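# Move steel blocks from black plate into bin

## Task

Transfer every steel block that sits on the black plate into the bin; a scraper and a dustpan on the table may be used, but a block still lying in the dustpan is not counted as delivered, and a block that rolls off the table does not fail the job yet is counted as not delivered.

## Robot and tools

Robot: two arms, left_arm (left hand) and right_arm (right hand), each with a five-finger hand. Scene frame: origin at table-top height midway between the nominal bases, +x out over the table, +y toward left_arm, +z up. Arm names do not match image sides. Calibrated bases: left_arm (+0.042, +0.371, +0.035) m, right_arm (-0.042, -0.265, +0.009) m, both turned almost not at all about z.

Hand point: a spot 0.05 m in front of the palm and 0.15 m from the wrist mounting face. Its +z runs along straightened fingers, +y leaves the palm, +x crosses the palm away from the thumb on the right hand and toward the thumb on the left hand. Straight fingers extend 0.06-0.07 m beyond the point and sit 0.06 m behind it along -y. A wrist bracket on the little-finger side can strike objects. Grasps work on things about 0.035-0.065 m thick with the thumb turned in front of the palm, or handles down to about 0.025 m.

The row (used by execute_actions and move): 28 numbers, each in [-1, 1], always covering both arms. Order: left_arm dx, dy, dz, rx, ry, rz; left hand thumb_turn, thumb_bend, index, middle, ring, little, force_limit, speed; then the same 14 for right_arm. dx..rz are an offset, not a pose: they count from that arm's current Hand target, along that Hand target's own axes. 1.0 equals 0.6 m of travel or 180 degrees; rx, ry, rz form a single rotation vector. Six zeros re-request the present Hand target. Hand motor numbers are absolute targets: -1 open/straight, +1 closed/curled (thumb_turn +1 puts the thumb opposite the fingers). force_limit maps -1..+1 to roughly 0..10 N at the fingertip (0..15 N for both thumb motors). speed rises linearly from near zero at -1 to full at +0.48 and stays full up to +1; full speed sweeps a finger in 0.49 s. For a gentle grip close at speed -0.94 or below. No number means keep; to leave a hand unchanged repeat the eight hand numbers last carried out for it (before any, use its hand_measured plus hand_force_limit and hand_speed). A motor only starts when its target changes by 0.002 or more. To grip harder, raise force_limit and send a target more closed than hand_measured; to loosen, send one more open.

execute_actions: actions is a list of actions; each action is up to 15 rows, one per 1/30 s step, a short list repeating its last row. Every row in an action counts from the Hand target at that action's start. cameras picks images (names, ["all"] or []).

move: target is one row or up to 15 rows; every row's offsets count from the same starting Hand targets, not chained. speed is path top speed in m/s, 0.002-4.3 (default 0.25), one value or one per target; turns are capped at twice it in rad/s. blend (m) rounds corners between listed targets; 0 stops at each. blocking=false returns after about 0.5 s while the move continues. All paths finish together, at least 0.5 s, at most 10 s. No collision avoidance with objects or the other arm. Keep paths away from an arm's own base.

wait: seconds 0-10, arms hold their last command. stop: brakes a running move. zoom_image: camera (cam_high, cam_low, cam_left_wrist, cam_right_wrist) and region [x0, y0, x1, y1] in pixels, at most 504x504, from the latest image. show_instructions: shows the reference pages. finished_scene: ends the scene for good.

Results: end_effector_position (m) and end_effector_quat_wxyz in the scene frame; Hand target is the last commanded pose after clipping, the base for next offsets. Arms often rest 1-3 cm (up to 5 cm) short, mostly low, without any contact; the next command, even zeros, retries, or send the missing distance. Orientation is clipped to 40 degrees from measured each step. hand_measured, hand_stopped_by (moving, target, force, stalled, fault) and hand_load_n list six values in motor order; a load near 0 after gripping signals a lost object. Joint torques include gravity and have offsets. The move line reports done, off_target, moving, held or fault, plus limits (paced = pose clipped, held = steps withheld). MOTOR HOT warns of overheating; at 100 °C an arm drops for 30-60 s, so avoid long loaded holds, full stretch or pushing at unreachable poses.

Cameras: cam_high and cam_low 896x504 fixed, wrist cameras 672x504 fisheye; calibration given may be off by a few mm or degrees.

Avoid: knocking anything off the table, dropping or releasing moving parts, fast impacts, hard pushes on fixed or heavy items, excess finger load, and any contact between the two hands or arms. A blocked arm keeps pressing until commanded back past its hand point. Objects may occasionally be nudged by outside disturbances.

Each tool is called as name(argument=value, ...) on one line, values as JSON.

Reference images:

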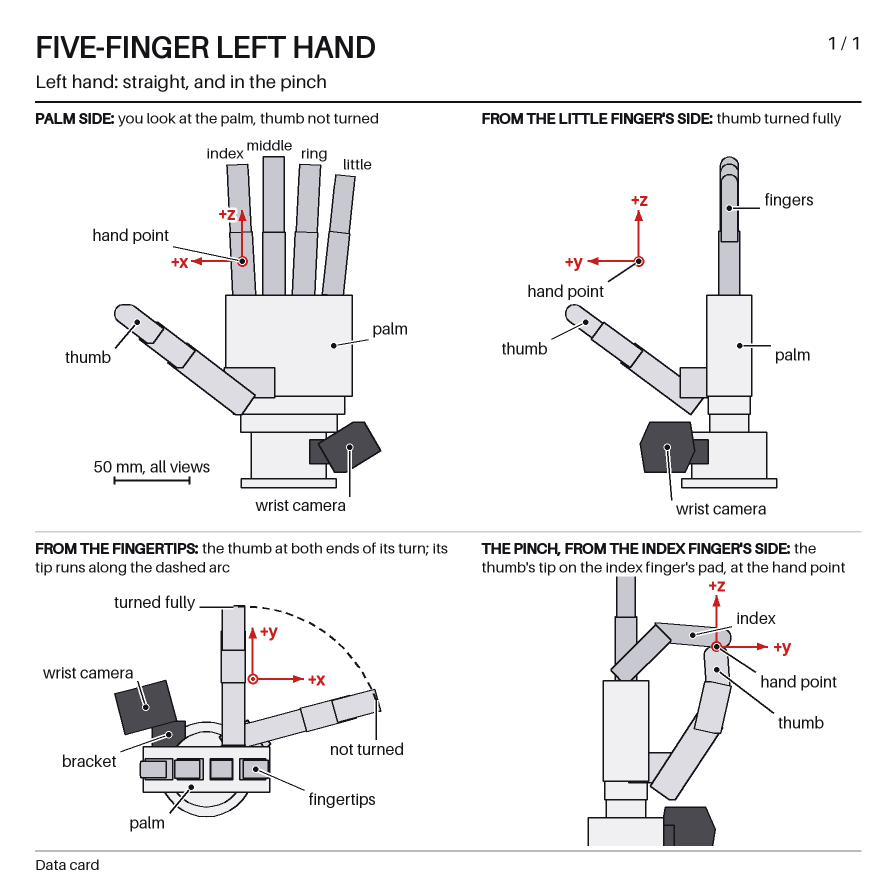

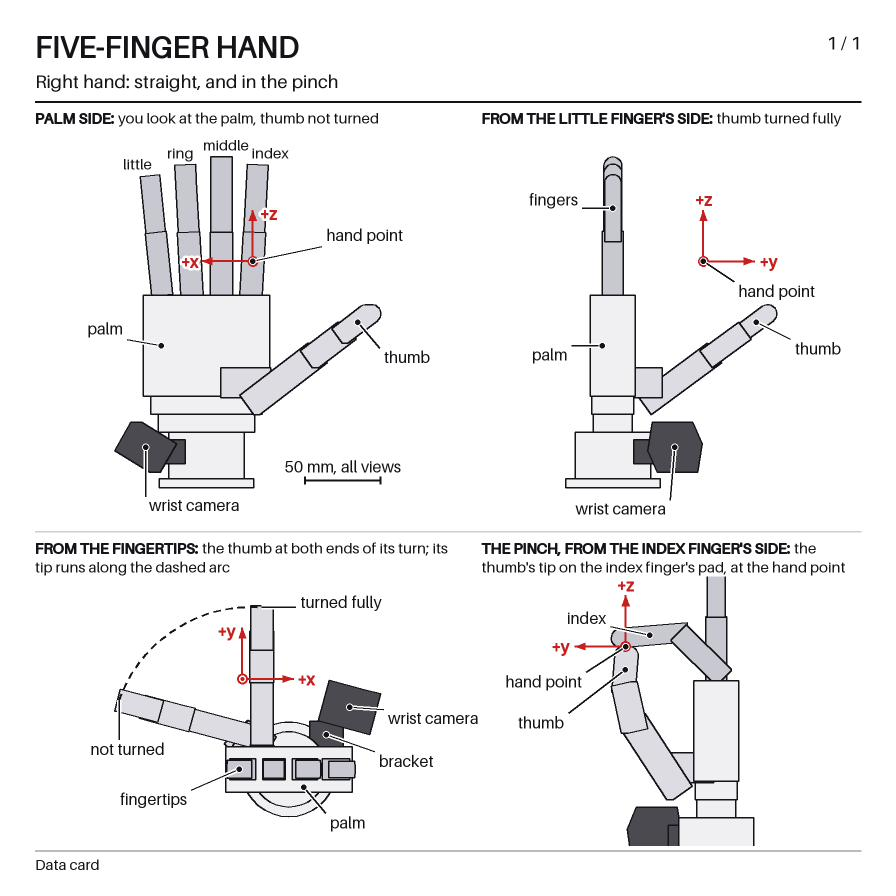

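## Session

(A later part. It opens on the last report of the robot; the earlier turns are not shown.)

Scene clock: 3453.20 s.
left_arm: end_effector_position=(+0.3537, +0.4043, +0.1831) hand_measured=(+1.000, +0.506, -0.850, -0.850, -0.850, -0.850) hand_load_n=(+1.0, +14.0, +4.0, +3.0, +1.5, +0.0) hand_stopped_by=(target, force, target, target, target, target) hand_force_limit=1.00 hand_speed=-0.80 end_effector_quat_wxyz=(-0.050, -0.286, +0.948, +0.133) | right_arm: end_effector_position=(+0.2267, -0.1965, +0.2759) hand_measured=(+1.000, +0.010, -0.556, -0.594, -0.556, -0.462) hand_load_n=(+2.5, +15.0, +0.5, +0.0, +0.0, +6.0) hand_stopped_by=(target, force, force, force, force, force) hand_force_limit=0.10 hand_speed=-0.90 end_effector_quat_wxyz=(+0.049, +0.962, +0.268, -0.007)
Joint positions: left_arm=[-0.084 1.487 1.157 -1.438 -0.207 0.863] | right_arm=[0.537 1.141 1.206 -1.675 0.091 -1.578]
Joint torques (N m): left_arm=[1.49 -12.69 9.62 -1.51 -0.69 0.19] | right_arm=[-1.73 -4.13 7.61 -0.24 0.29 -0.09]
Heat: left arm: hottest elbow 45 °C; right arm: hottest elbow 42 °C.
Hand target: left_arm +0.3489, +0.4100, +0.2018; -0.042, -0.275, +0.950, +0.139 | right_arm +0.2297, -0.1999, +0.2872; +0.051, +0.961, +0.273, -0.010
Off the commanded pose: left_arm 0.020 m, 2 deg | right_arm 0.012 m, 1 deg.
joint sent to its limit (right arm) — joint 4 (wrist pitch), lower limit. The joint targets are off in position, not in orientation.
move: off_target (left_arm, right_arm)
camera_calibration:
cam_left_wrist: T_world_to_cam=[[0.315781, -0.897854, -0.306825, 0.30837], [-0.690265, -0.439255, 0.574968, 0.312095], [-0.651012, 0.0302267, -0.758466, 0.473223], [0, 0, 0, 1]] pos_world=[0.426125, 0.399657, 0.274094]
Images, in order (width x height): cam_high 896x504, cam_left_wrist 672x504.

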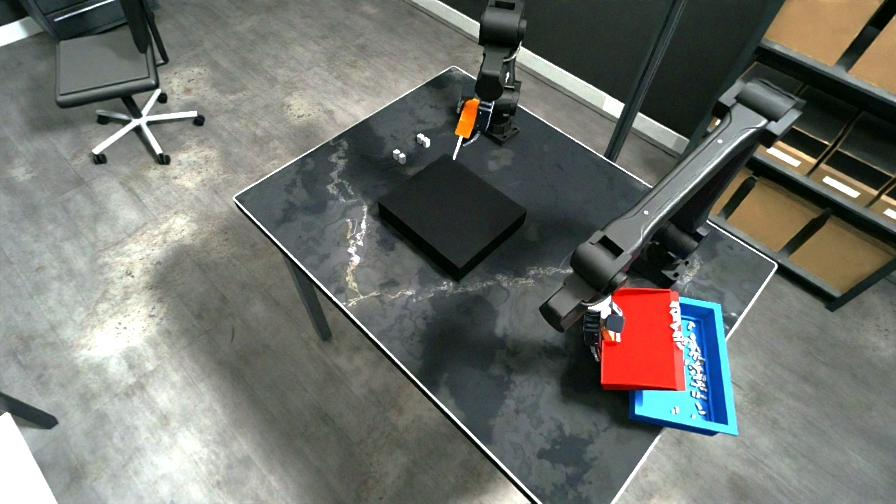

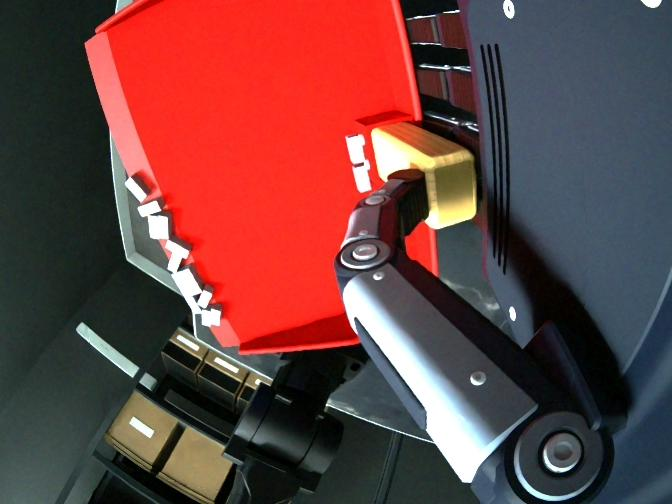

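move(target=[[0.0003,0.0116,0.0033,0.094,0,0,1,0.6,-0.85,-0.85,-0.85,-0.85,1.0,-0.8,0,0,0,0,0,0,1,0.8,-0.2,-0.2,-0.2,-0.3,0.1,-0.9],[-0.0007,0.0355,0.0105,0.183,0,0,1,0.6,-0.85,-0.85,-0.85,-0.85,1.0,-0.8,0,0,0,0,0,0,1,0.8,-0.2,-0.2,-0.2,-0.3,0.1,-0.9],[-0.0007,0.0808,0.0275,0.294,0,0,1,0.6,-0.85,-0.85,-0.85,-0.85,1.0,-0.8,0,0,0,0,0,0,1,0.8,-0.2,-0.2,-0.2,-0.3,0.1,-0.9],[-0.0016,0.1408,0.0492,0.417,0,0,1,0.6,-0.85,-0.85,-0.85,-0.85,1.0,-0.8,0,0,0,0,0,0,1,0.8,-0.2,-0.2,-0.2,-0.3,0.1,-0.9]], speed=0.08, blend=0.01, cameras=["cam_left_wrist","cam_high"])

zoom_image(camera="cam_high", region=[520, 270, 760, 450])

Scene clock: 3472.97 s.
left_arm: end_effector_position=(+0.2952, +0.4849, +0.1853) hand_measured=(+1.000, +0.506, -0.850, -0.850, -0.850, -0.850) hand_load_n=(+1.5, +12.5, +0.5, +1.0, +0.0, +0.0) hand_stopped_by=(target, force, target, target, target, target) hand_force_limit=1.00 hand_speed=-0.80 end_effector_quat_wxyz=(+0.128, -0.243, +0.844, -0.460) | right_arm: end_effector_position=(+0.2267, -0.1965, +0.2759) hand_measured=(+1.000, +0.010, -0.556, -0.594, -0.556, -0.462) hand_load_n=(+2.0, +15.0, +0.0, +0.0, +0.5, +6.0) hand_stopped_by=(target, force, force, force, force, force) hand_force_limit=0.10 hand_speed=-0.90 end_effector_quat_wxyz=(+0.049, +0.962, +0.268, -0.007)
Joint positions: left_arm=[0.869 1.329 0.952 -1.622 0.93 2.079] | right_arm=[0.537 1.141 1.206 -1.675 0.091 -1.578]
Joint torques (N m): left_arm=[1.2 -6.01 10.89 -1.61 1.42 0.15] | right_arm=[-1.79 -4.01 7.6 -0.27 0.29 -0.09]
Heat: left arm: hottest elbow 45 °C; right arm: hottest elbow 42 °C.
Hand target: left_arm +0.3019, +0.4860, +0.1977; +0.135, -0.244, +0.838, -0.469 | right_arm +0.2297, -0.1999, +0.2872; +0.051, +0.961, +0.273, -0.010
Off the commanded pose: left_arm 0.014 m, 1 deg | right_arm 0.012 m, 1 deg.
joint sent to its limit (right arm) — joint 4 (wrist pitch), lower limit. The joint targets are off in position, not in orientation.
move: off_target (left_arm, right_arm)
camera_calibration:
cam_left_wrist: T_world_to_cam=[[0.1063, -0.596193, 0.795773, 0.111187], [-0.988508, 0.023148, 0.149388, 0.248486], [-0.107485, -0.802508, -0.58688, 0.645892], [0, 0, 0, 1]] pos_world=[0.303235, 0.57887, 0.253461]
Images, in order (width x height): cam_high 896x504, cam_left_wrist 672x504.

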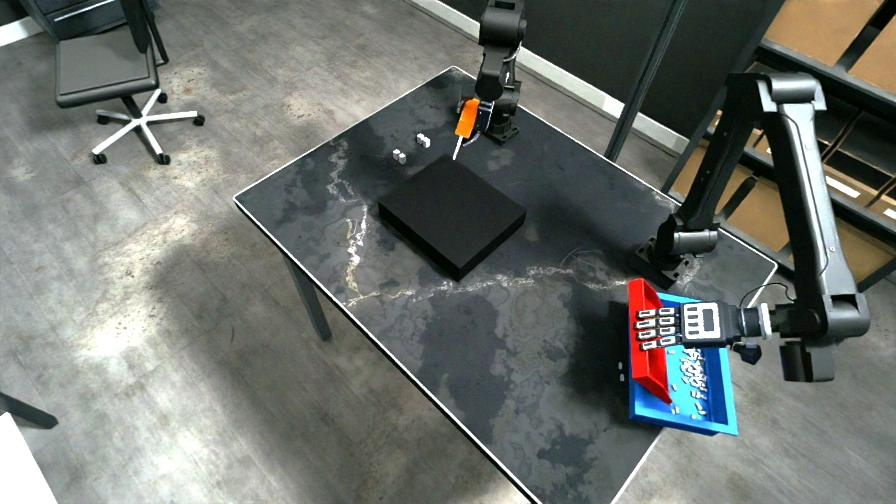

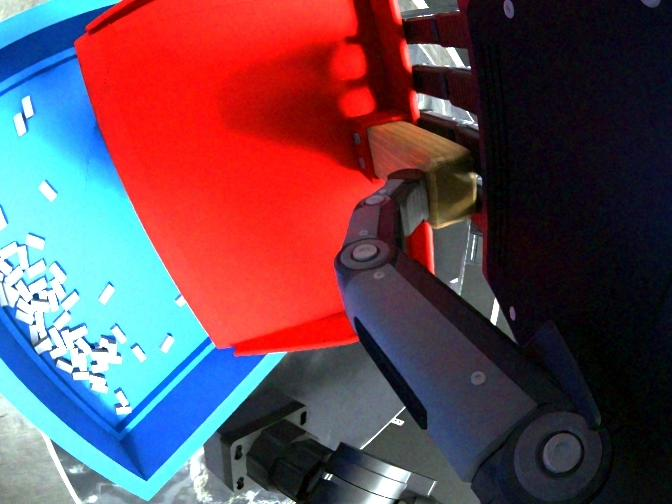

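Scaled by 2.100.

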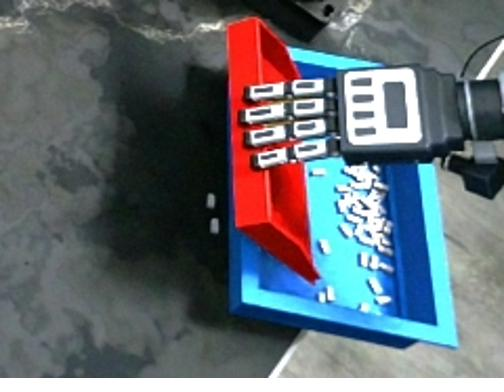

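move(target=[0,0.0639,0.0393,0,0,0,1,0.6,-0.85,-0.85,-0.85,-0.85,1.0,-0.8,0,0,0,0,0,0,1,0.8,-0.2,-0.2,-0.2,-0.3,0.1,-0.9], speed=0.04, cameras=["cam_left_wrist","cam_low"])

zoom_image(camera="cam_low", region=[320, 150, 560, 300])

Scene clock: 3505.40 s.
left_arm: end_effector_position=(+0.2957, +0.4855, +0.1482) hand_measured=(+1.000, +0.506, -0.850, -0.850, -0.850, -0.850) hand_load_n=(+1.5, +12.5, +0.5, +1.0, +0.0, +0.0) hand_stopped_by=(target, force, target, target, target, target) hand_force_limit=1.00 hand_speed=-0.80 end_effector_quat_wxyz=(+0.125, -0.244, +0.843, -0.462) | right_arm: end_effector_position=(+0.2267, -0.1965, +0.2759) hand_measured=(+1.000, +0.010, -0.556, -0.594, -0.556, -0.462) hand_load_n=(+2.0, +15.0, +0.5, +0.0, +0.0, +6.5) hand_stopped_by=(target, force, force, force, force, force) hand_force_limit=0.10 hand_speed=-0.90 end_effector_quat_wxyz=(+0.049, +0.962, +0.268, -0.007)
Joint positions: left_arm=[0.869 1.383 0.893 -1.519 0.93 2.082] | right_arm=[0.537 1.141 1.206 -1.675 0.091 -1.578]
Joint torques (N m): left_arm=[1.26 -6.36 8.65 -0.5 1.42 0.15] | right_arm=[-1.79 -3.96 7.62 -0.24 0.29 -0.09]
Heat: left arm: hottest elbow 45 °C; right arm: hottest elbow 42 °C.
Hand target: left_arm +0.3018, +0.4860, +0.1527; +0.135, -0.244, +0.838, -0.469 | right_arm +0.2297, -0.1999, +0.2872; +0.051, +0.961, +0.273, -0.010
Off the commanded pose: left_arm 0.008 m, 1 deg | right_arm 0.012 m, 1 deg.
joint sent to its limit (right arm) — joint 4 (wrist pitch), lower limit. The joint targets are off in position, not in orientation.
move: off_target (right_arm)
camera_calibration:
cam_left_wrist: T_world_to_cam=[[0.108381, -0.591897, 0.798694, 0.13793], [-0.987881, 0.0256689, 0.153076, 0.252641], [-0.111107, -0.805605, -0.581942, 0.626509], [0, 0, 0, 1]] pos_world=[0.30424, 0.579874, 0.215755]
Images, in order (width x height): cam_low 896x504, cam_left_wrist 672x504.

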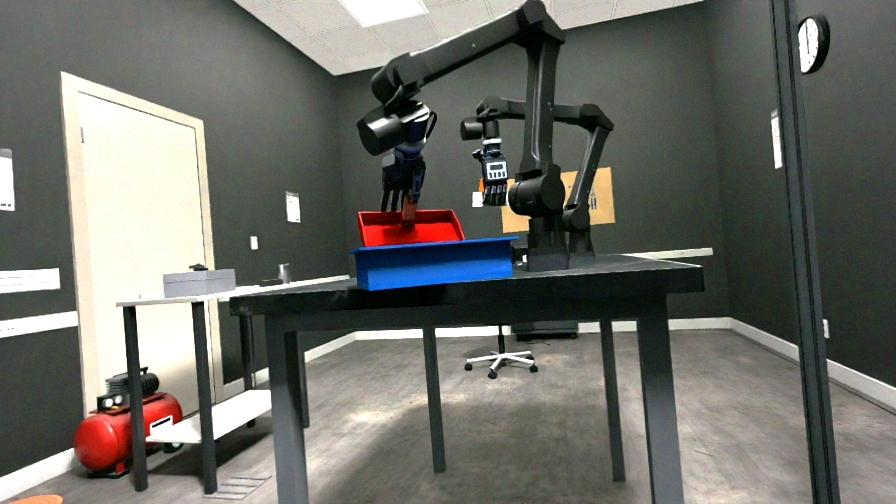

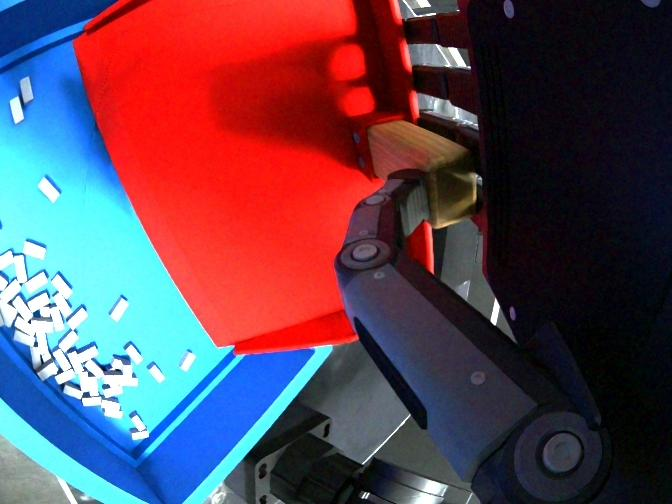

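Scaled by 2.100.

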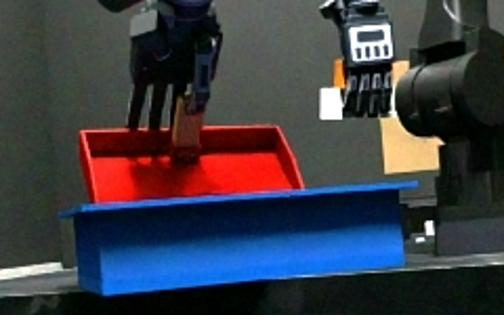

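move(target=[0.0015,-0.0743,0.1208,0,0,0,1,0.6,-0.85,-0.85,-0.85,-0.85,1.0,-0.8,0,0,0,0,0,0,1,0.8,-0.2,-0.2,-0.2,-0.3,0.1,-0.9], speed=0.04, cameras=["cam_left_wrist","cam_high"])

zoom_image(camera="cam_high", region=[520, 270, 760, 450])

Scene clock: 3512.30 s.
left_arm: end_effector_position=(+0.3430, +0.4131, +0.1461) hand_measured=(+1.000, +0.510, -0.850, -0.850, -0.850, -0.850) hand_load_n=(+0.0, +0.0, +0.0, +0.0, +0.0, +0.0) hand_stopped_by=(target, force, target, target, target, target) hand_force_limit=1.00 hand_speed=-0.80 end_effector_quat_wxyz=(+0.122, -0.245, +0.839, -0.470) | right_arm: end_effector_position=(+0.2267, -0.1965, +0.2759) hand_measured=(+1.000, +0.010, -0.556, -0.594, -0.556, -0.462) hand_load_n=(+2.5, +15.0, +0.5, +0.0, +0.0, +6.5) hand_stopped_by=(target, force, force, force, force, force) hand_force_limit=0.10 hand_speed=-0.90 end_effector_quat_wxyz=(+0.049, +0.962, +0.268, -0.007)
Joint positions: left_arm=[0.605 1.284 0.809 -1.177 1.011 1.638] | right_arm=[0.537 1.141 1.206 -1.675 0.091 -1.578]
Joint torques (N m): left_arm=[0.21 -7.41 8.5 0.51 0.88 -0.05] | right_arm=[-1.79 -4.01 7.65 -0.24 0.3 -0.1]
Heat: left arm: hottest elbow 44 °C; right arm: hottest elbow 42 °C.
Hand target: left_arm +0.3466, +0.4136, +0.1527; +0.135, -0.244, +0.838, -0.469 | right_arm +0.2297, -0.1999, +0.2872; +0.051, +0.961, +0.273, -0.010
Off the commanded pose: left_arm 0.008 m, 2 deg | right_arm 0.012 m, 1 deg.
joint sent to its limit (right arm) — joint 4 (wrist pitch), lower limit. The joint targets are off in position, not in orientation.
move: off_target (right_arm)
camera_calibration:
cam_left_wrist: T_world_to_cam=[[0.108719, -0.577462, 0.809146, 0.0839638], [-0.98756, 0.0302801, 0.154301, 0.299266], [-0.113604, -0.815856, -0.566986, 0.575057], [0, 0, 0, 1]] pos_world=[0.351743, 0.508588, 0.211934]
Images, in order (width x height): cam_high 896x504, cam_left_wrist 672x504.

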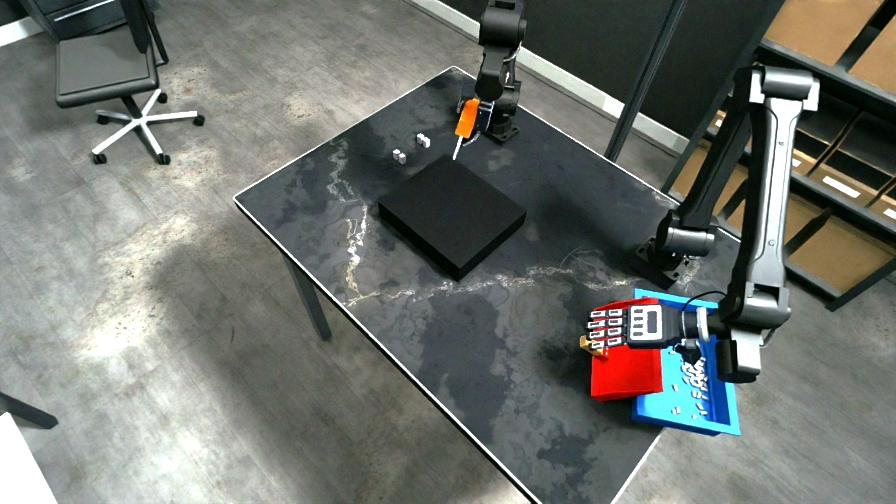

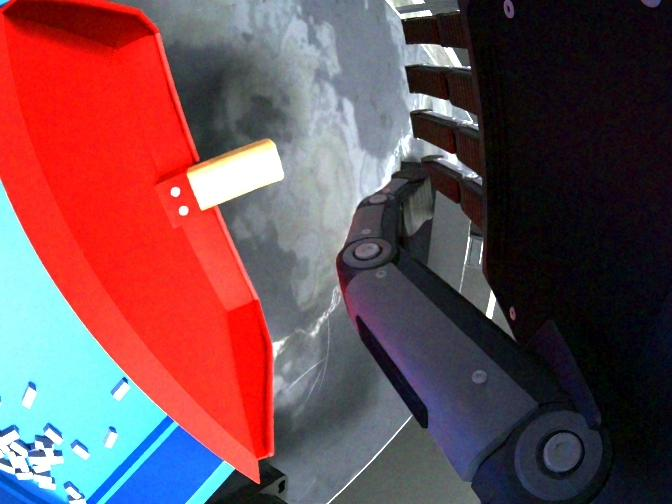

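Scaled by 2.100.

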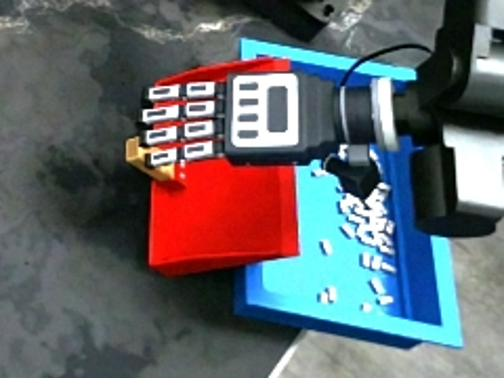

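move(target=[[0,-0.168,-0.0443,0,0,0,1,0.6,-0.85,-0.85,-0.85,-0.85,1.0,-0.8,0,0,0,0,0,0,1,0.8,-0.2,-0.2,-0.2,-0.3,0.1,-0.9],[0,-0.22,-0.0443,-0.3,0,0,1,0.6,-0.85,-0.85,-0.85,-0.85,1.0,-0.8,0,0,0,0,0,0,1,0.8,-0.2,-0.2,-0.2,-0.3,0.1,-0.9]], speed=0.1, cameras=["cam_left_wrist","cam_high","cam_low"])

zoom_image(camera="cam_high", region=[520, 270, 760, 450])

zoom_image(camera="cam_low", region=[320, 200, 540, 310])

Scene clock: 3531.17 s.
left_arm: end_effector_position=(+0.3542, +0.3771, +0.2615) hand_measured=(+1.000, +0.510, -0.850, -0.850, -0.850, -0.850) hand_load_n=(+0.0, +0.0, +0.0, +0.0, +0.0, +0.0) hand_stopped_by=(target, force, target, target, target, target) hand_force_limit=1.00 hand_speed=-0.80 end_effector_quat_wxyz=(-0.011, -0.270, +0.962, -0.029) | right_arm: end_effector_position=(+0.2267, -0.1965, +0.2759) hand_measured=(+1.000, +0.010, -0.556, -0.594, -0.556, -0.462) hand_load_n=(+2.5, +15.0, +0.5, +0.0, +0.0, +6.0) hand_stopped_by=(target, force, force, force, force, force) hand_force_limit=0.10 hand_speed=-0.90 end_effector_quat_wxyz=(+0.049, +0.962, +0.268, -0.007)
Joint positions: left_arm=[-0.029 1.312 1.266 -1.529 0.062 0.979] | right_arm=[0.537 1.141 1.206 -1.675 0.091 -1.578]
Joint torques (N m): left_arm=[0.26 -6.42 15.6 -0.28 -0.01 -0.06] | right_arm=[-1.9 -4.07 7.65 -0.27 0.3 -0.08]
Heat: left arm: hottest elbow 44 °C; right arm: hottest elbow 42 °C.
Hand target: left_arm +0.3718, +0.3745, +0.2791; +0.009, -0.278, +0.960, -0.037 | right_arm +0.2297, -0.1999, +0.2872; +0.051, +0.961, +0.273, -0.010
Off the commanded pose: left_arm 0.025 m, 3 deg | right_arm 0.012 m, 1 deg.
joint sent to its limit (right arm) — joint 4 (wrist pitch), lower limit. The joint targets are off in position, not in orientation.
move: off_target (left_arm, right_arm)
camera_calibration:
cam_left_wrist: T_world_to_cam=[[0.307401, -0.951441, 0.0162712, 0.246484], [-0.794924, -0.247358, 0.553995, 0.225563], [-0.523068, -0.183233, -0.832361, 0.588244], [0, 0, 0, 1]] pos_world=[0.411228, 0.398096, 0.36066]
Images, in order (width x height): cam_high 896x504, cam_low 896x504, cam_left_wrist 672x504.

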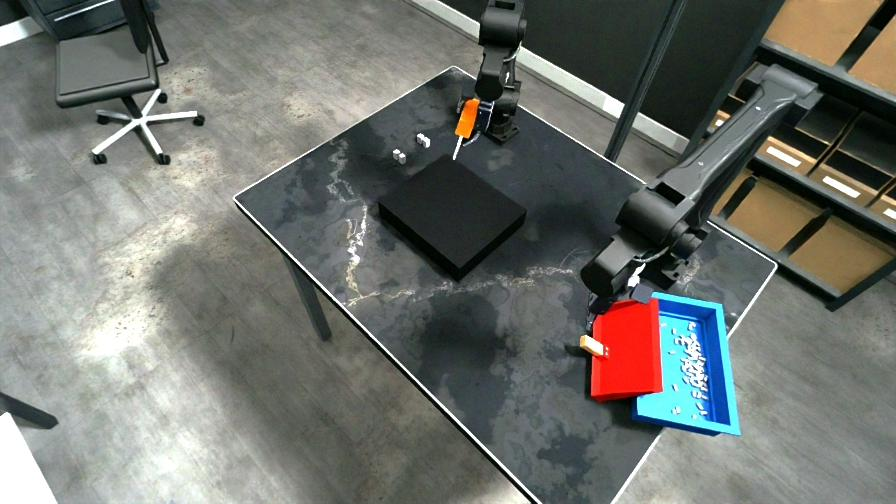

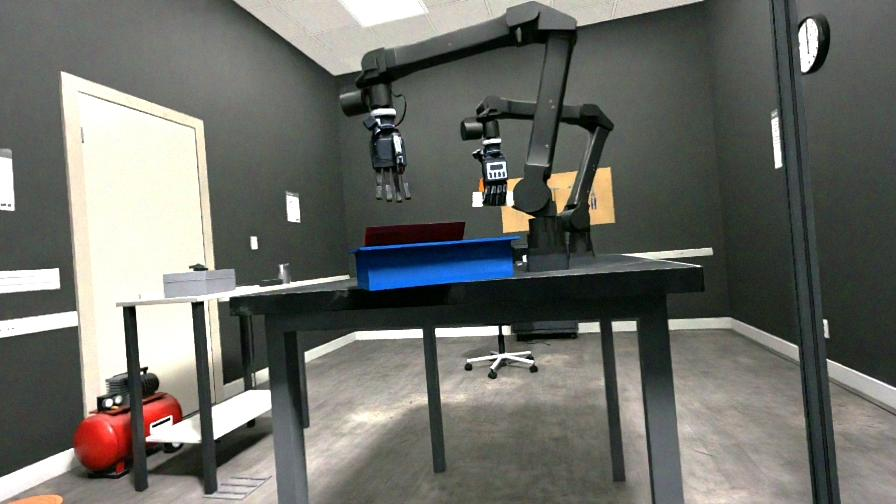

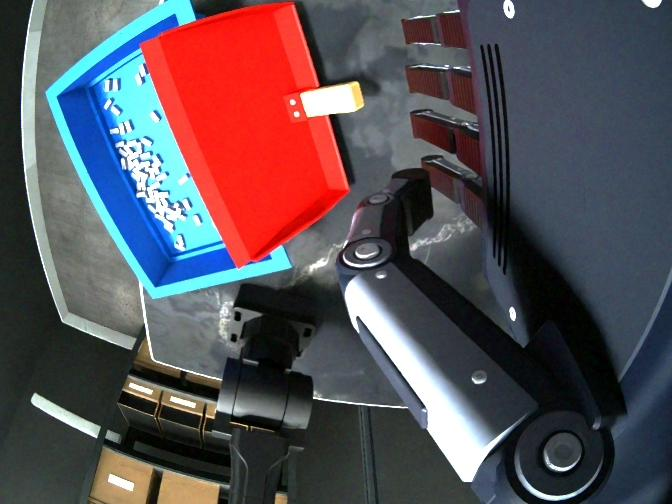

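Scaled by 2.100.

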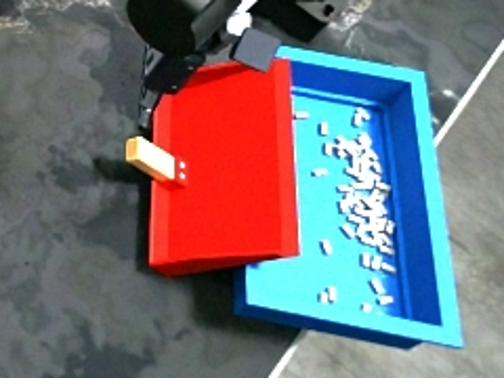

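Scaled by 2.291.

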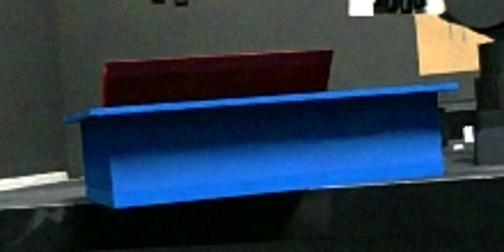

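zoom_image(camera="cam_high", region=[560, 290, 680, 410])

zoom_image(camera="cam_left_wrist", region=[120, 0, 440, 290])

Scaled by 4.200.

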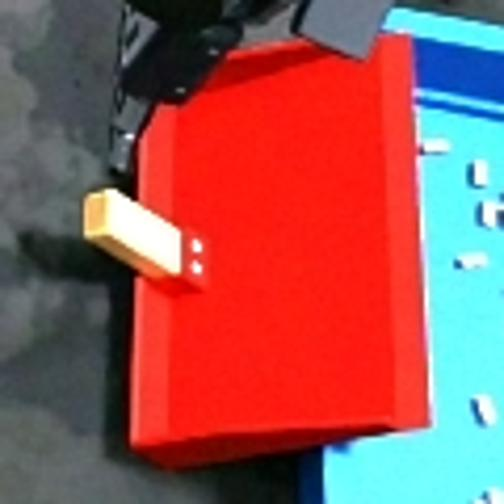

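Scaled by 1.575 from the camera's 672x504 image, which has a finer 960x720 frame.

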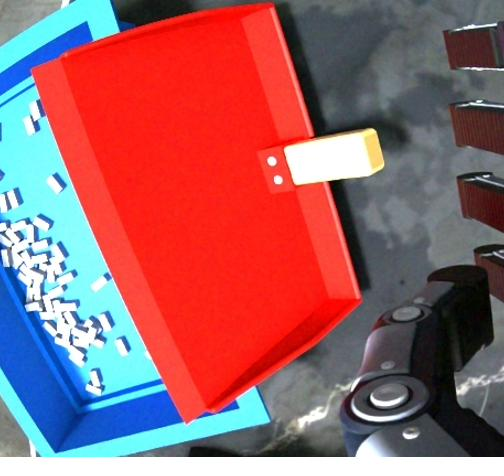

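move(target=[0.0012,-0.0625,0.1653,-0.158,0,0,1,-0.3,-0.85,-0.85,-0.85,-0.85,1.0,-0.3,0,0,0,0,0,0,1,0.8,-0.2,-0.2,-0.2,-0.3,0.1,-0.9], speed=0.1, cameras=["cam_left_wrist","cam_high"])

zoom_image(camera="cam_left_wrist", region=[200, 0, 520, 350])

Scene clock: 3572.60 s.
left_arm: end_effector_position=(+0.3795, +0.3404, +0.1727) hand_measured=(+1.000, -0.300, -0.850, -0.850, -0.850, -0.850) hand_load_n=(+0.0, -0.5, +0.0, +0.0, +0.0, +0.0) hand_stopped_by=(target, target, target, target, target, target) hand_force_limit=1.00 hand_speed=-0.30 end_effector_quat_wxyz=(-0.073, -0.262, +0.941, +0.201) | right_arm: end_effector_position=(+0.2267, -0.1965, +0.2759) hand_measured=(+1.000, +0.010, -0.556, -0.594, -0.556, -0.462) hand_load_n=(+2.5, +15.0, +0.5, +0.0, +0.0, +6.5) hand_stopped_by=(target, force, force, force, force, force) hand_force_limit=0.10 hand_speed=-0.90 end_effector_quat_wxyz=(+0.049, +0.962, +0.268, -0.007)
Joint positions: left_arm=[-0.265 1.673 1.291 -1.535 -0.262 0.7] | right_arm=[0.537 1.141 1.206 -1.675 0.091 -1.578]
Joint torques (N m): left_arm=[0.38 -11.05 13.29 -1.14 -0.3 -0.06] | right_arm=[-1.85 -3.96 7.66 -0.25 0.29 -0.09]
Heat: left arm: hottest elbow 50 °C; right arm: hottest elbow 42 °C.
Hand target: left_arm +0.3950, +0.3360, +0.1831; -0.059, -0.272, +0.939, +0.200 | right_arm +0.2297, -0.1999, +0.2872; +0.051, +0.961, +0.273, -0.010
Off the commanded pose: left_arm 0.019 m, 2 deg | right_arm 0.012 m, 1 deg.
joint sent to its limit (right arm) — joint 4 (wrist pitch), lower limit. The joint targets are off in position, not in orientation.
move: off_target (left_arm, right_arm)
camera_calibration:
cam_left_wrist: T_world_to_cam=[[0.24421, -0.867337, -0.43369, 0.278373], [-0.657517, -0.476827, 0.583359, 0.306666], [-0.712764, 0.142696, -0.686735, 0.456767], [0, 0, 0, 1]] pos_world=[0.459224, 0.322491, 0.255509]
Images, in order (width x height): cam_high 896x504, cam_left_wrist 672x504.

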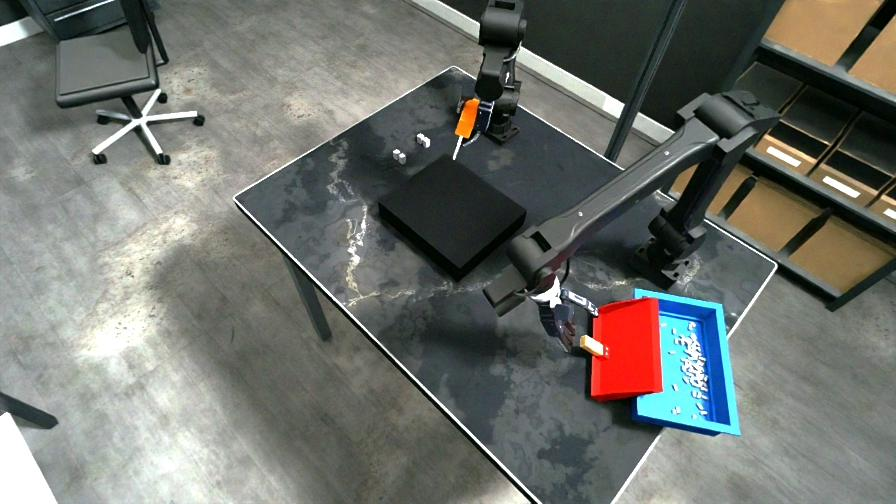

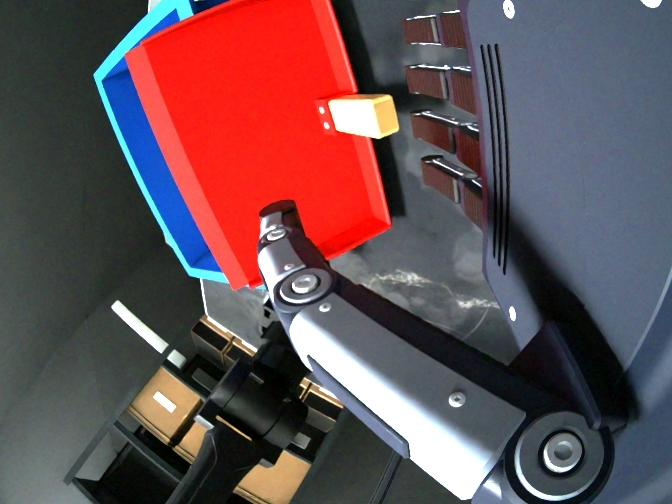

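Scaled by 1.440 from the camera's 672x504 image, which has a finer 960x720 frame.

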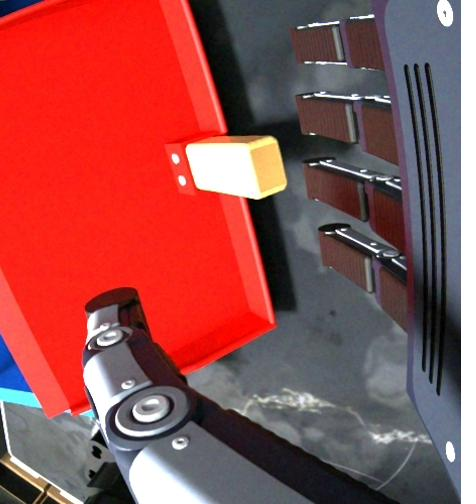

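move(target=[-0.0007,0.0067,0.097,0,0,0,1,-0.3,-0.85,-0.85,-0.85,-0.85,1.0,-0.3,0,0,0,0,0,0,1,0.8,-0.2,-0.2,-0.2,-0.3,0.1,-0.9], speed=0.06, cameras=["cam_left_wrist","cam_high"])

zoom_image(camera="cam_left_wrist", region=[200, 0, 520, 350])

Scene clock: 3586.40 s.
left_arm: end_effector_position=(+0.3786, +0.3564, +0.1364) hand_measured=(+1.000, -0.300, -0.850, -0.850, -0.850, -0.850) hand_load_n=(+0.0, +0.0, +0.0, +0.0, +0.0, +0.0) hand_stopped_by=(target, target, target, target, target, target) hand_force_limit=1.00 hand_speed=-0.30 end_effector_quat_wxyz=(-0.054, -0.283, +0.938, +0.194) | right_arm: end_effector_position=(+0.2267, -0.1965, +0.2759) hand_measured=(+1.000, +0.010, -0.556, -0.594, -0.556, -0.462) hand_load_n=(+2.5, +15.0, +0.5, +0.0, +0.0, +6.5) hand_stopped_by=(target, force, force, force, force, force) hand_force_limit=0.10 hand_speed=-0.90 end_effector_quat_wxyz=(+0.049, +0.962, +0.268, -0.007)
Joint positions: left_arm=[-0.226 1.676 1.206 -1.403 -0.276 0.7] | right_arm=[0.537 1.141 1.206 -1.675 0.091 -1.578]
Joint torques (N m): left_arm=[1.2 -10.4 8.02 -0.06 -0.31 0.17] | right_arm=[-1.96 -3.9 7.64 -0.27 0.3 -0.09]
Heat: left arm: hottest elbow 49 °C; right arm: hottest elbow 42 °C.
Hand target: left_arm +0.3806, +0.3592, +0.1316; -0.059, -0.272, +0.939, +0.200 | right_arm +0.2297, -0.1999, +0.2872; +0.051, +0.961, +0.273, -0.010
Off the commanded pose: left_arm 0.006 m, 1 deg | right_arm 0.012 m, 1 deg.
joint sent to its limit (right arm) — joint 4 (wrist pitch), lower limit. The joint targets are off in position, not in orientation.
move: off_target (right_arm)
camera_calibration:
cam_left_wrist: T_world_to_cam=[[0.29334, -0.857751, -0.422156, 0.253164], [-0.66728, -0.499925, 0.552098, 0.351153], [-0.684609, 0.119744, -0.719008, 0.430792], [0, 0, 0, 1]] pos_world=[0.454978, 0.341117, 0.222746]
Images, in order (width x height): cam_high 896x504, cam_left_wrist 672x504.

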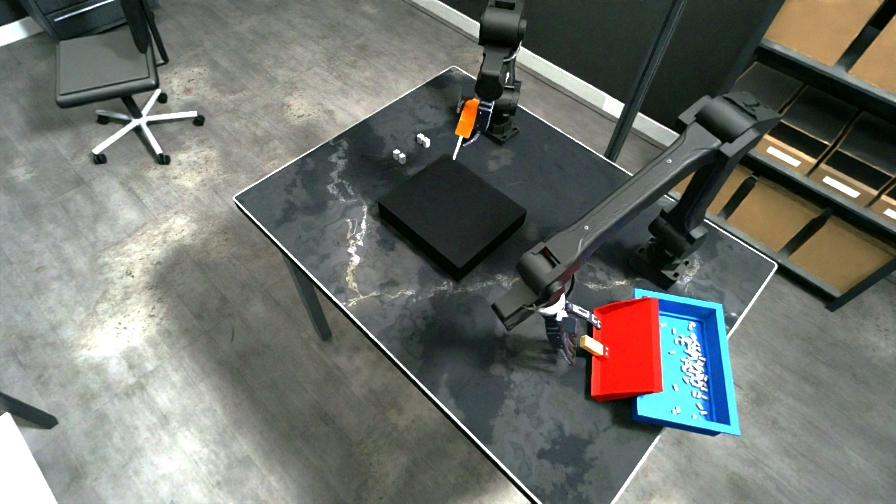

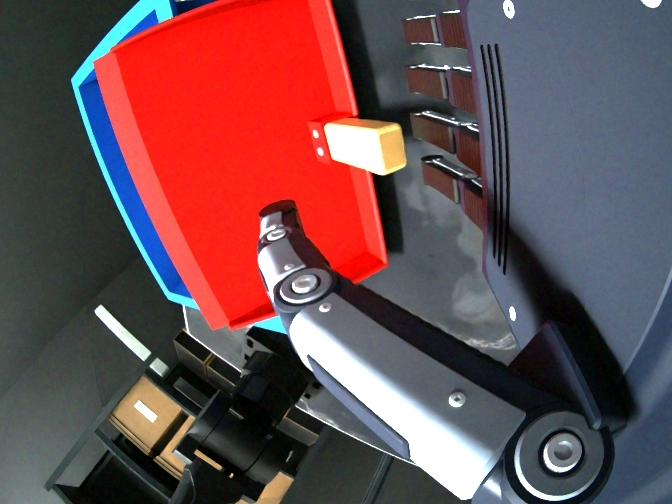

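Scaled by 1.440 from the camera's 672x504 image, which has a finer 960x720 frame.

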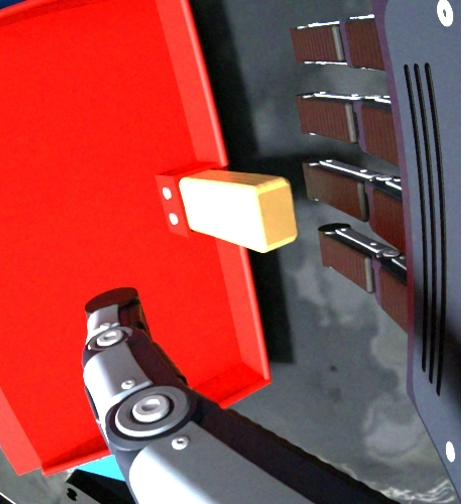

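move(target=[0.0153,0.0173,0.0917,0,0,0,1,-0.3,-0.85,-0.85,-0.85,-0.85,1.0,-0.3,0,0,0,0,0,0,1,0.8,-0.2,-0.2,-0.2,-0.3,0.1,-0.9], speed=0.04, cameras=["cam_left_wrist","cam_high"])

zoom_image(camera="cam_left_wrist", region=[200, 0, 520, 350])

Scene clock: 3598.33 s.
left_arm: end_effector_position=(+0.3540, +0.3759, +0.0891) hand_measured=(+1.000, -0.300, -0.850, -0.850, -0.850, -0.850) hand_load_n=(+0.0, +0.0, +0.0, +0.0, +0.0, +0.0) hand_stopped_by=(target, target, target, target, target, target) hand_force_limit=1.00 hand_speed=-0.30 end_effector_quat_wxyz=(-0.055, -0.279, +0.939, +0.195) | right_arm: end_effector_position=(+0.2267, -0.1965, +0.2759) hand_measured=(+1.000, +0.010, -0.556, -0.594, -0.556, -0.462) hand_load_n=(+2.5, +15.0, +0.5, +0.0, +0.0, +6.5) hand_stopped_by=(target, force, force, force, force, force) hand_force_limit=0.10 hand_speed=-0.90 end_effector_quat_wxyz=(+0.049, +0.962, +0.268, -0.007)
Joint positions: left_arm=[-0.197 1.676 1.061 -1.251 -0.287 0.736] | right_arm=[0.537 1.141 1.206 -1.675 0.091 -1.578]
Joint torques (N m): left_arm=[1.14 -9.7 7.23 -0.03 -0.33 0.19] | right_arm=[-1.79 -4.01 7.64 -0.27 0.29 -0.09]
Heat: left arm: hottest elbow 47 °C; right arm: hottest elbow 42 °C.
Hand target: left_arm +0.3557, +0.3812, +0.0856; -0.059, -0.272, +0.939, +0.200 | right_arm +0.2297, -0.1999, +0.2872; +0.051, +0.961, +0.273, -0.010
Off the commanded pose: left_arm 0.007 m, 1 deg | right_arm 0.012 m, 1 deg.
joint sent to its limit (right arm) — joint 4 (wrist pitch), lower limit. The joint targets are off in position, not in orientation.
move: off_target (right_arm)
camera_calibration:
cam_left_wrist: T_world_to_cam=[[0.286367, -0.859112, -0.42417, 0.260247], [-0.668527, -0.496297, 0.55386, 0.369589], [-0.686342, 0.124962, -0.716463, 0.37609], [0, 0, 0, 1]] pos_world=[0.430681, 0.360011, 0.175143]
Images, in order (width x height): cam_high 896x504, cam_left_wrist 672x504.

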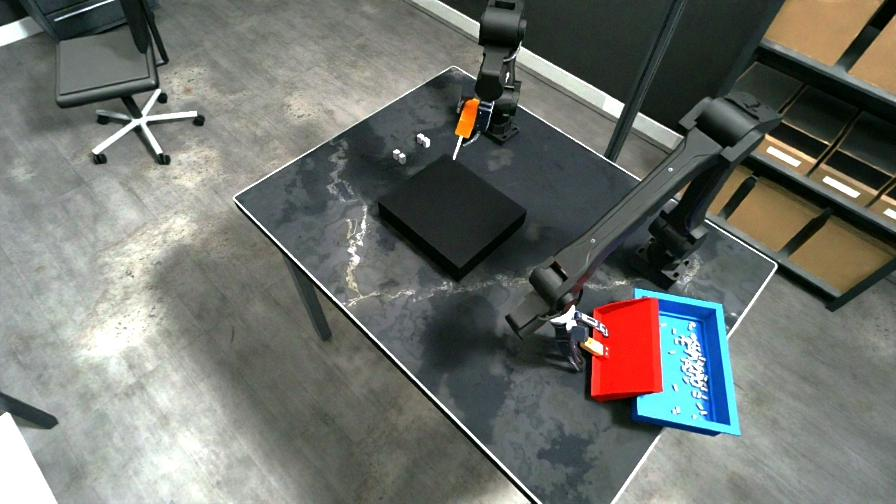

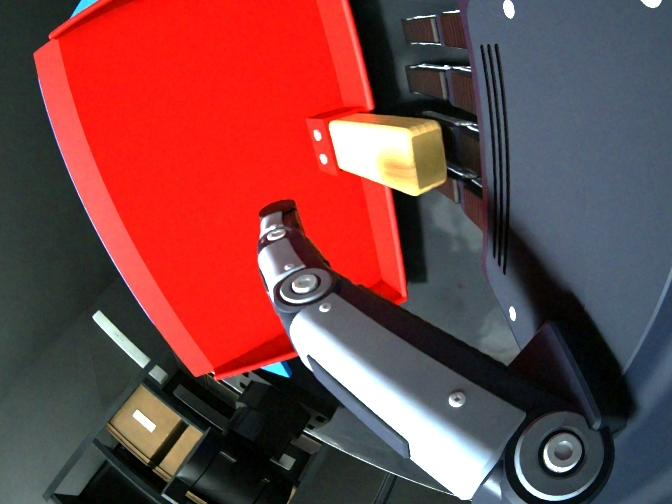

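Scaled by 1.440 from the camera's 672x504 image, which has a finer 960x720 frame.

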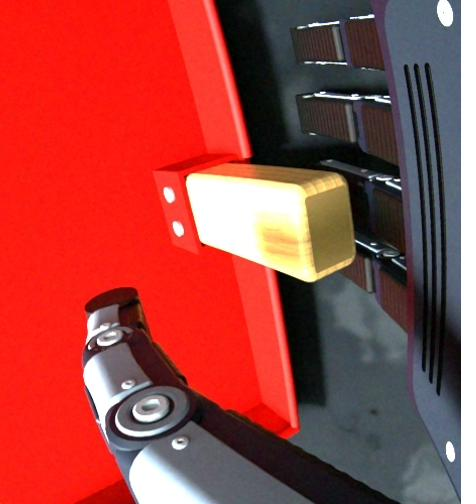

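move(target=[[0,0.018,0.0053,0,0,0,1,-0.3,-0.85,-0.85,-0.85,-0.85,1.0,-0.3,0,0,0,0,0,0,1,0.8,-0.2,-0.2,-0.2,-0.3,0.1,-0.9],[0,0.0185,0.0053,0,0,0,1,0.6,-0.85,-0.85,-0.85,-0.85,1.0,-0.8,0,0,0,0,0,0,1,0.8,-0.2,-0.2,-0.2,-0.3,0.1,-0.9]], speed=0.03, cameras=["cam_left_wrist","cam_high"])

zoom_image(camera="cam_left_wrist", region=[200, 0, 520, 350])

Scene clock: 3614.97 s.
left_arm: end_effector_position=(+0.3504, +0.3803, +0.0861) hand_measured=(+1.000, +0.600, -0.850, -0.850, -0.850, -0.850) hand_load_n=(+0.0, +0.0, +0.0, +0.0, +0.0, +0.0) hand_stopped_by=(target, target, target, target, target, target) hand_force_limit=1.00 hand_speed=-0.80 end_effector_quat_wxyz=(-0.059, -0.273, +0.940, +0.197) | right_arm: end_effector_position=(+0.2267, -0.1965, +0.2759) hand_measured=(+1.000, +0.010, -0.556, -0.594, -0.556, -0.462) hand_load_n=(+2.0, +15.0, +0.5, +0.0, +0.0, +6.5) hand_stopped_by=(target, force, force, force, force, force) hand_force_limit=0.10 hand_speed=-0.90 end_effector_quat_wxyz=(+0.049, +0.962, +0.268, -0.007)
Joint positions: left_arm=[-0.191 1.676 1.047 -1.243 -0.29 0.752] | right_arm=[0.537 1.141 1.206 -1.675 0.091 -1.578]
Joint torques (N m): left_arm=[1.85 -11.46 6.48 0.01 -0.43 0.21] | right_arm=[-1.85 -4.01 7.6 -0.24 0.3 -0.09]
Heat: left arm: hottest elbow 44 °C; right arm: hottest elbow 42 °C.
Hand target: left_arm +0.3495, +0.3909, +0.0872; -0.059, -0.272, +0.939, +0.200 | right_arm +0.2297, -0.1999, +0.2872; +0.051, +0.961, +0.273, -0.010
Off the commanded pose: left_arm 0.011 m, 0 deg | right_arm 0.012 m, 1 deg.
joint sent to its limit (right arm) — joint 4 (wrist pitch), lower limit. The joint targets are off in position, not in orientation.
move: off_target (left_arm, right_arm); target 2's new numbers were sent with left_arm's hand 0.011 m and 0 deg from that target
camera_calibration:
cam_left_wrist: T_world_to_cam=[[0.272772, -0.861779, -0.427705, 0.269849], [-0.66739, -0.489699, 0.561057, 0.367382], [-0.692954, 0.132405, -0.70872, 0.369738], [0, 0, 0, 1]] pos_world=[0.427791, 0.363502, 0.171334]
Images, in order (width x height): cam_high 896x504, cam_left_wrist 672x504.

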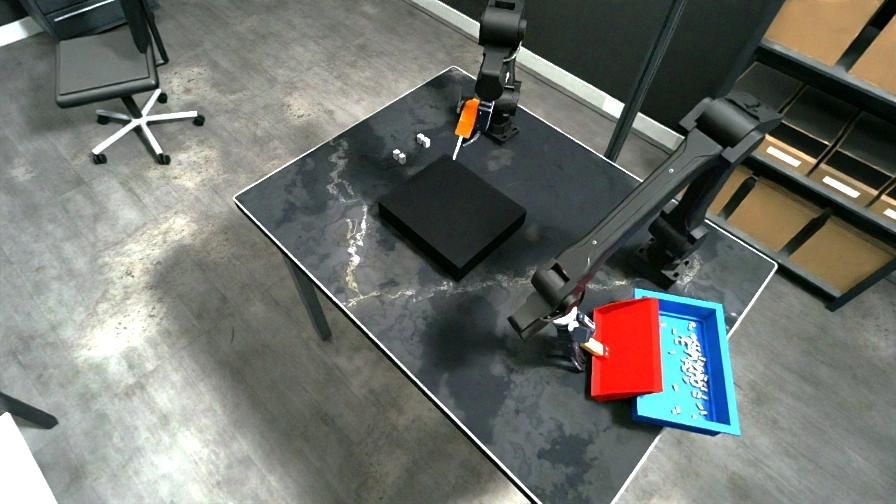

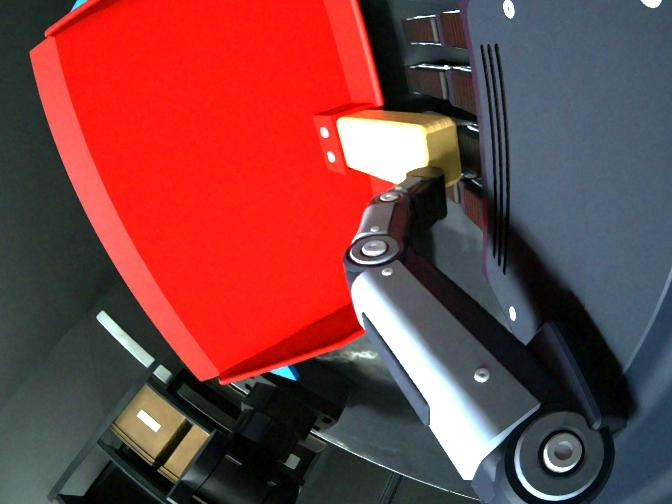

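Scaled by 1.440 from the camera's 672x504 image, which has a finer 960x720 frame.

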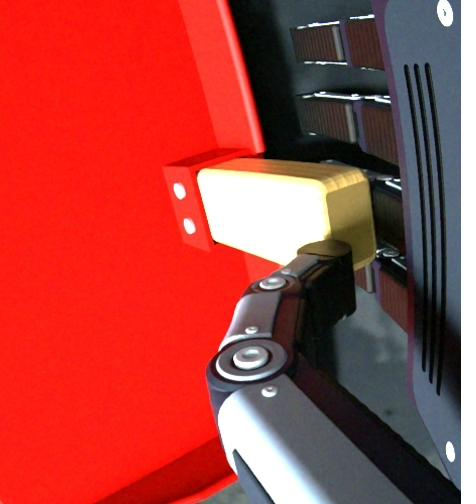

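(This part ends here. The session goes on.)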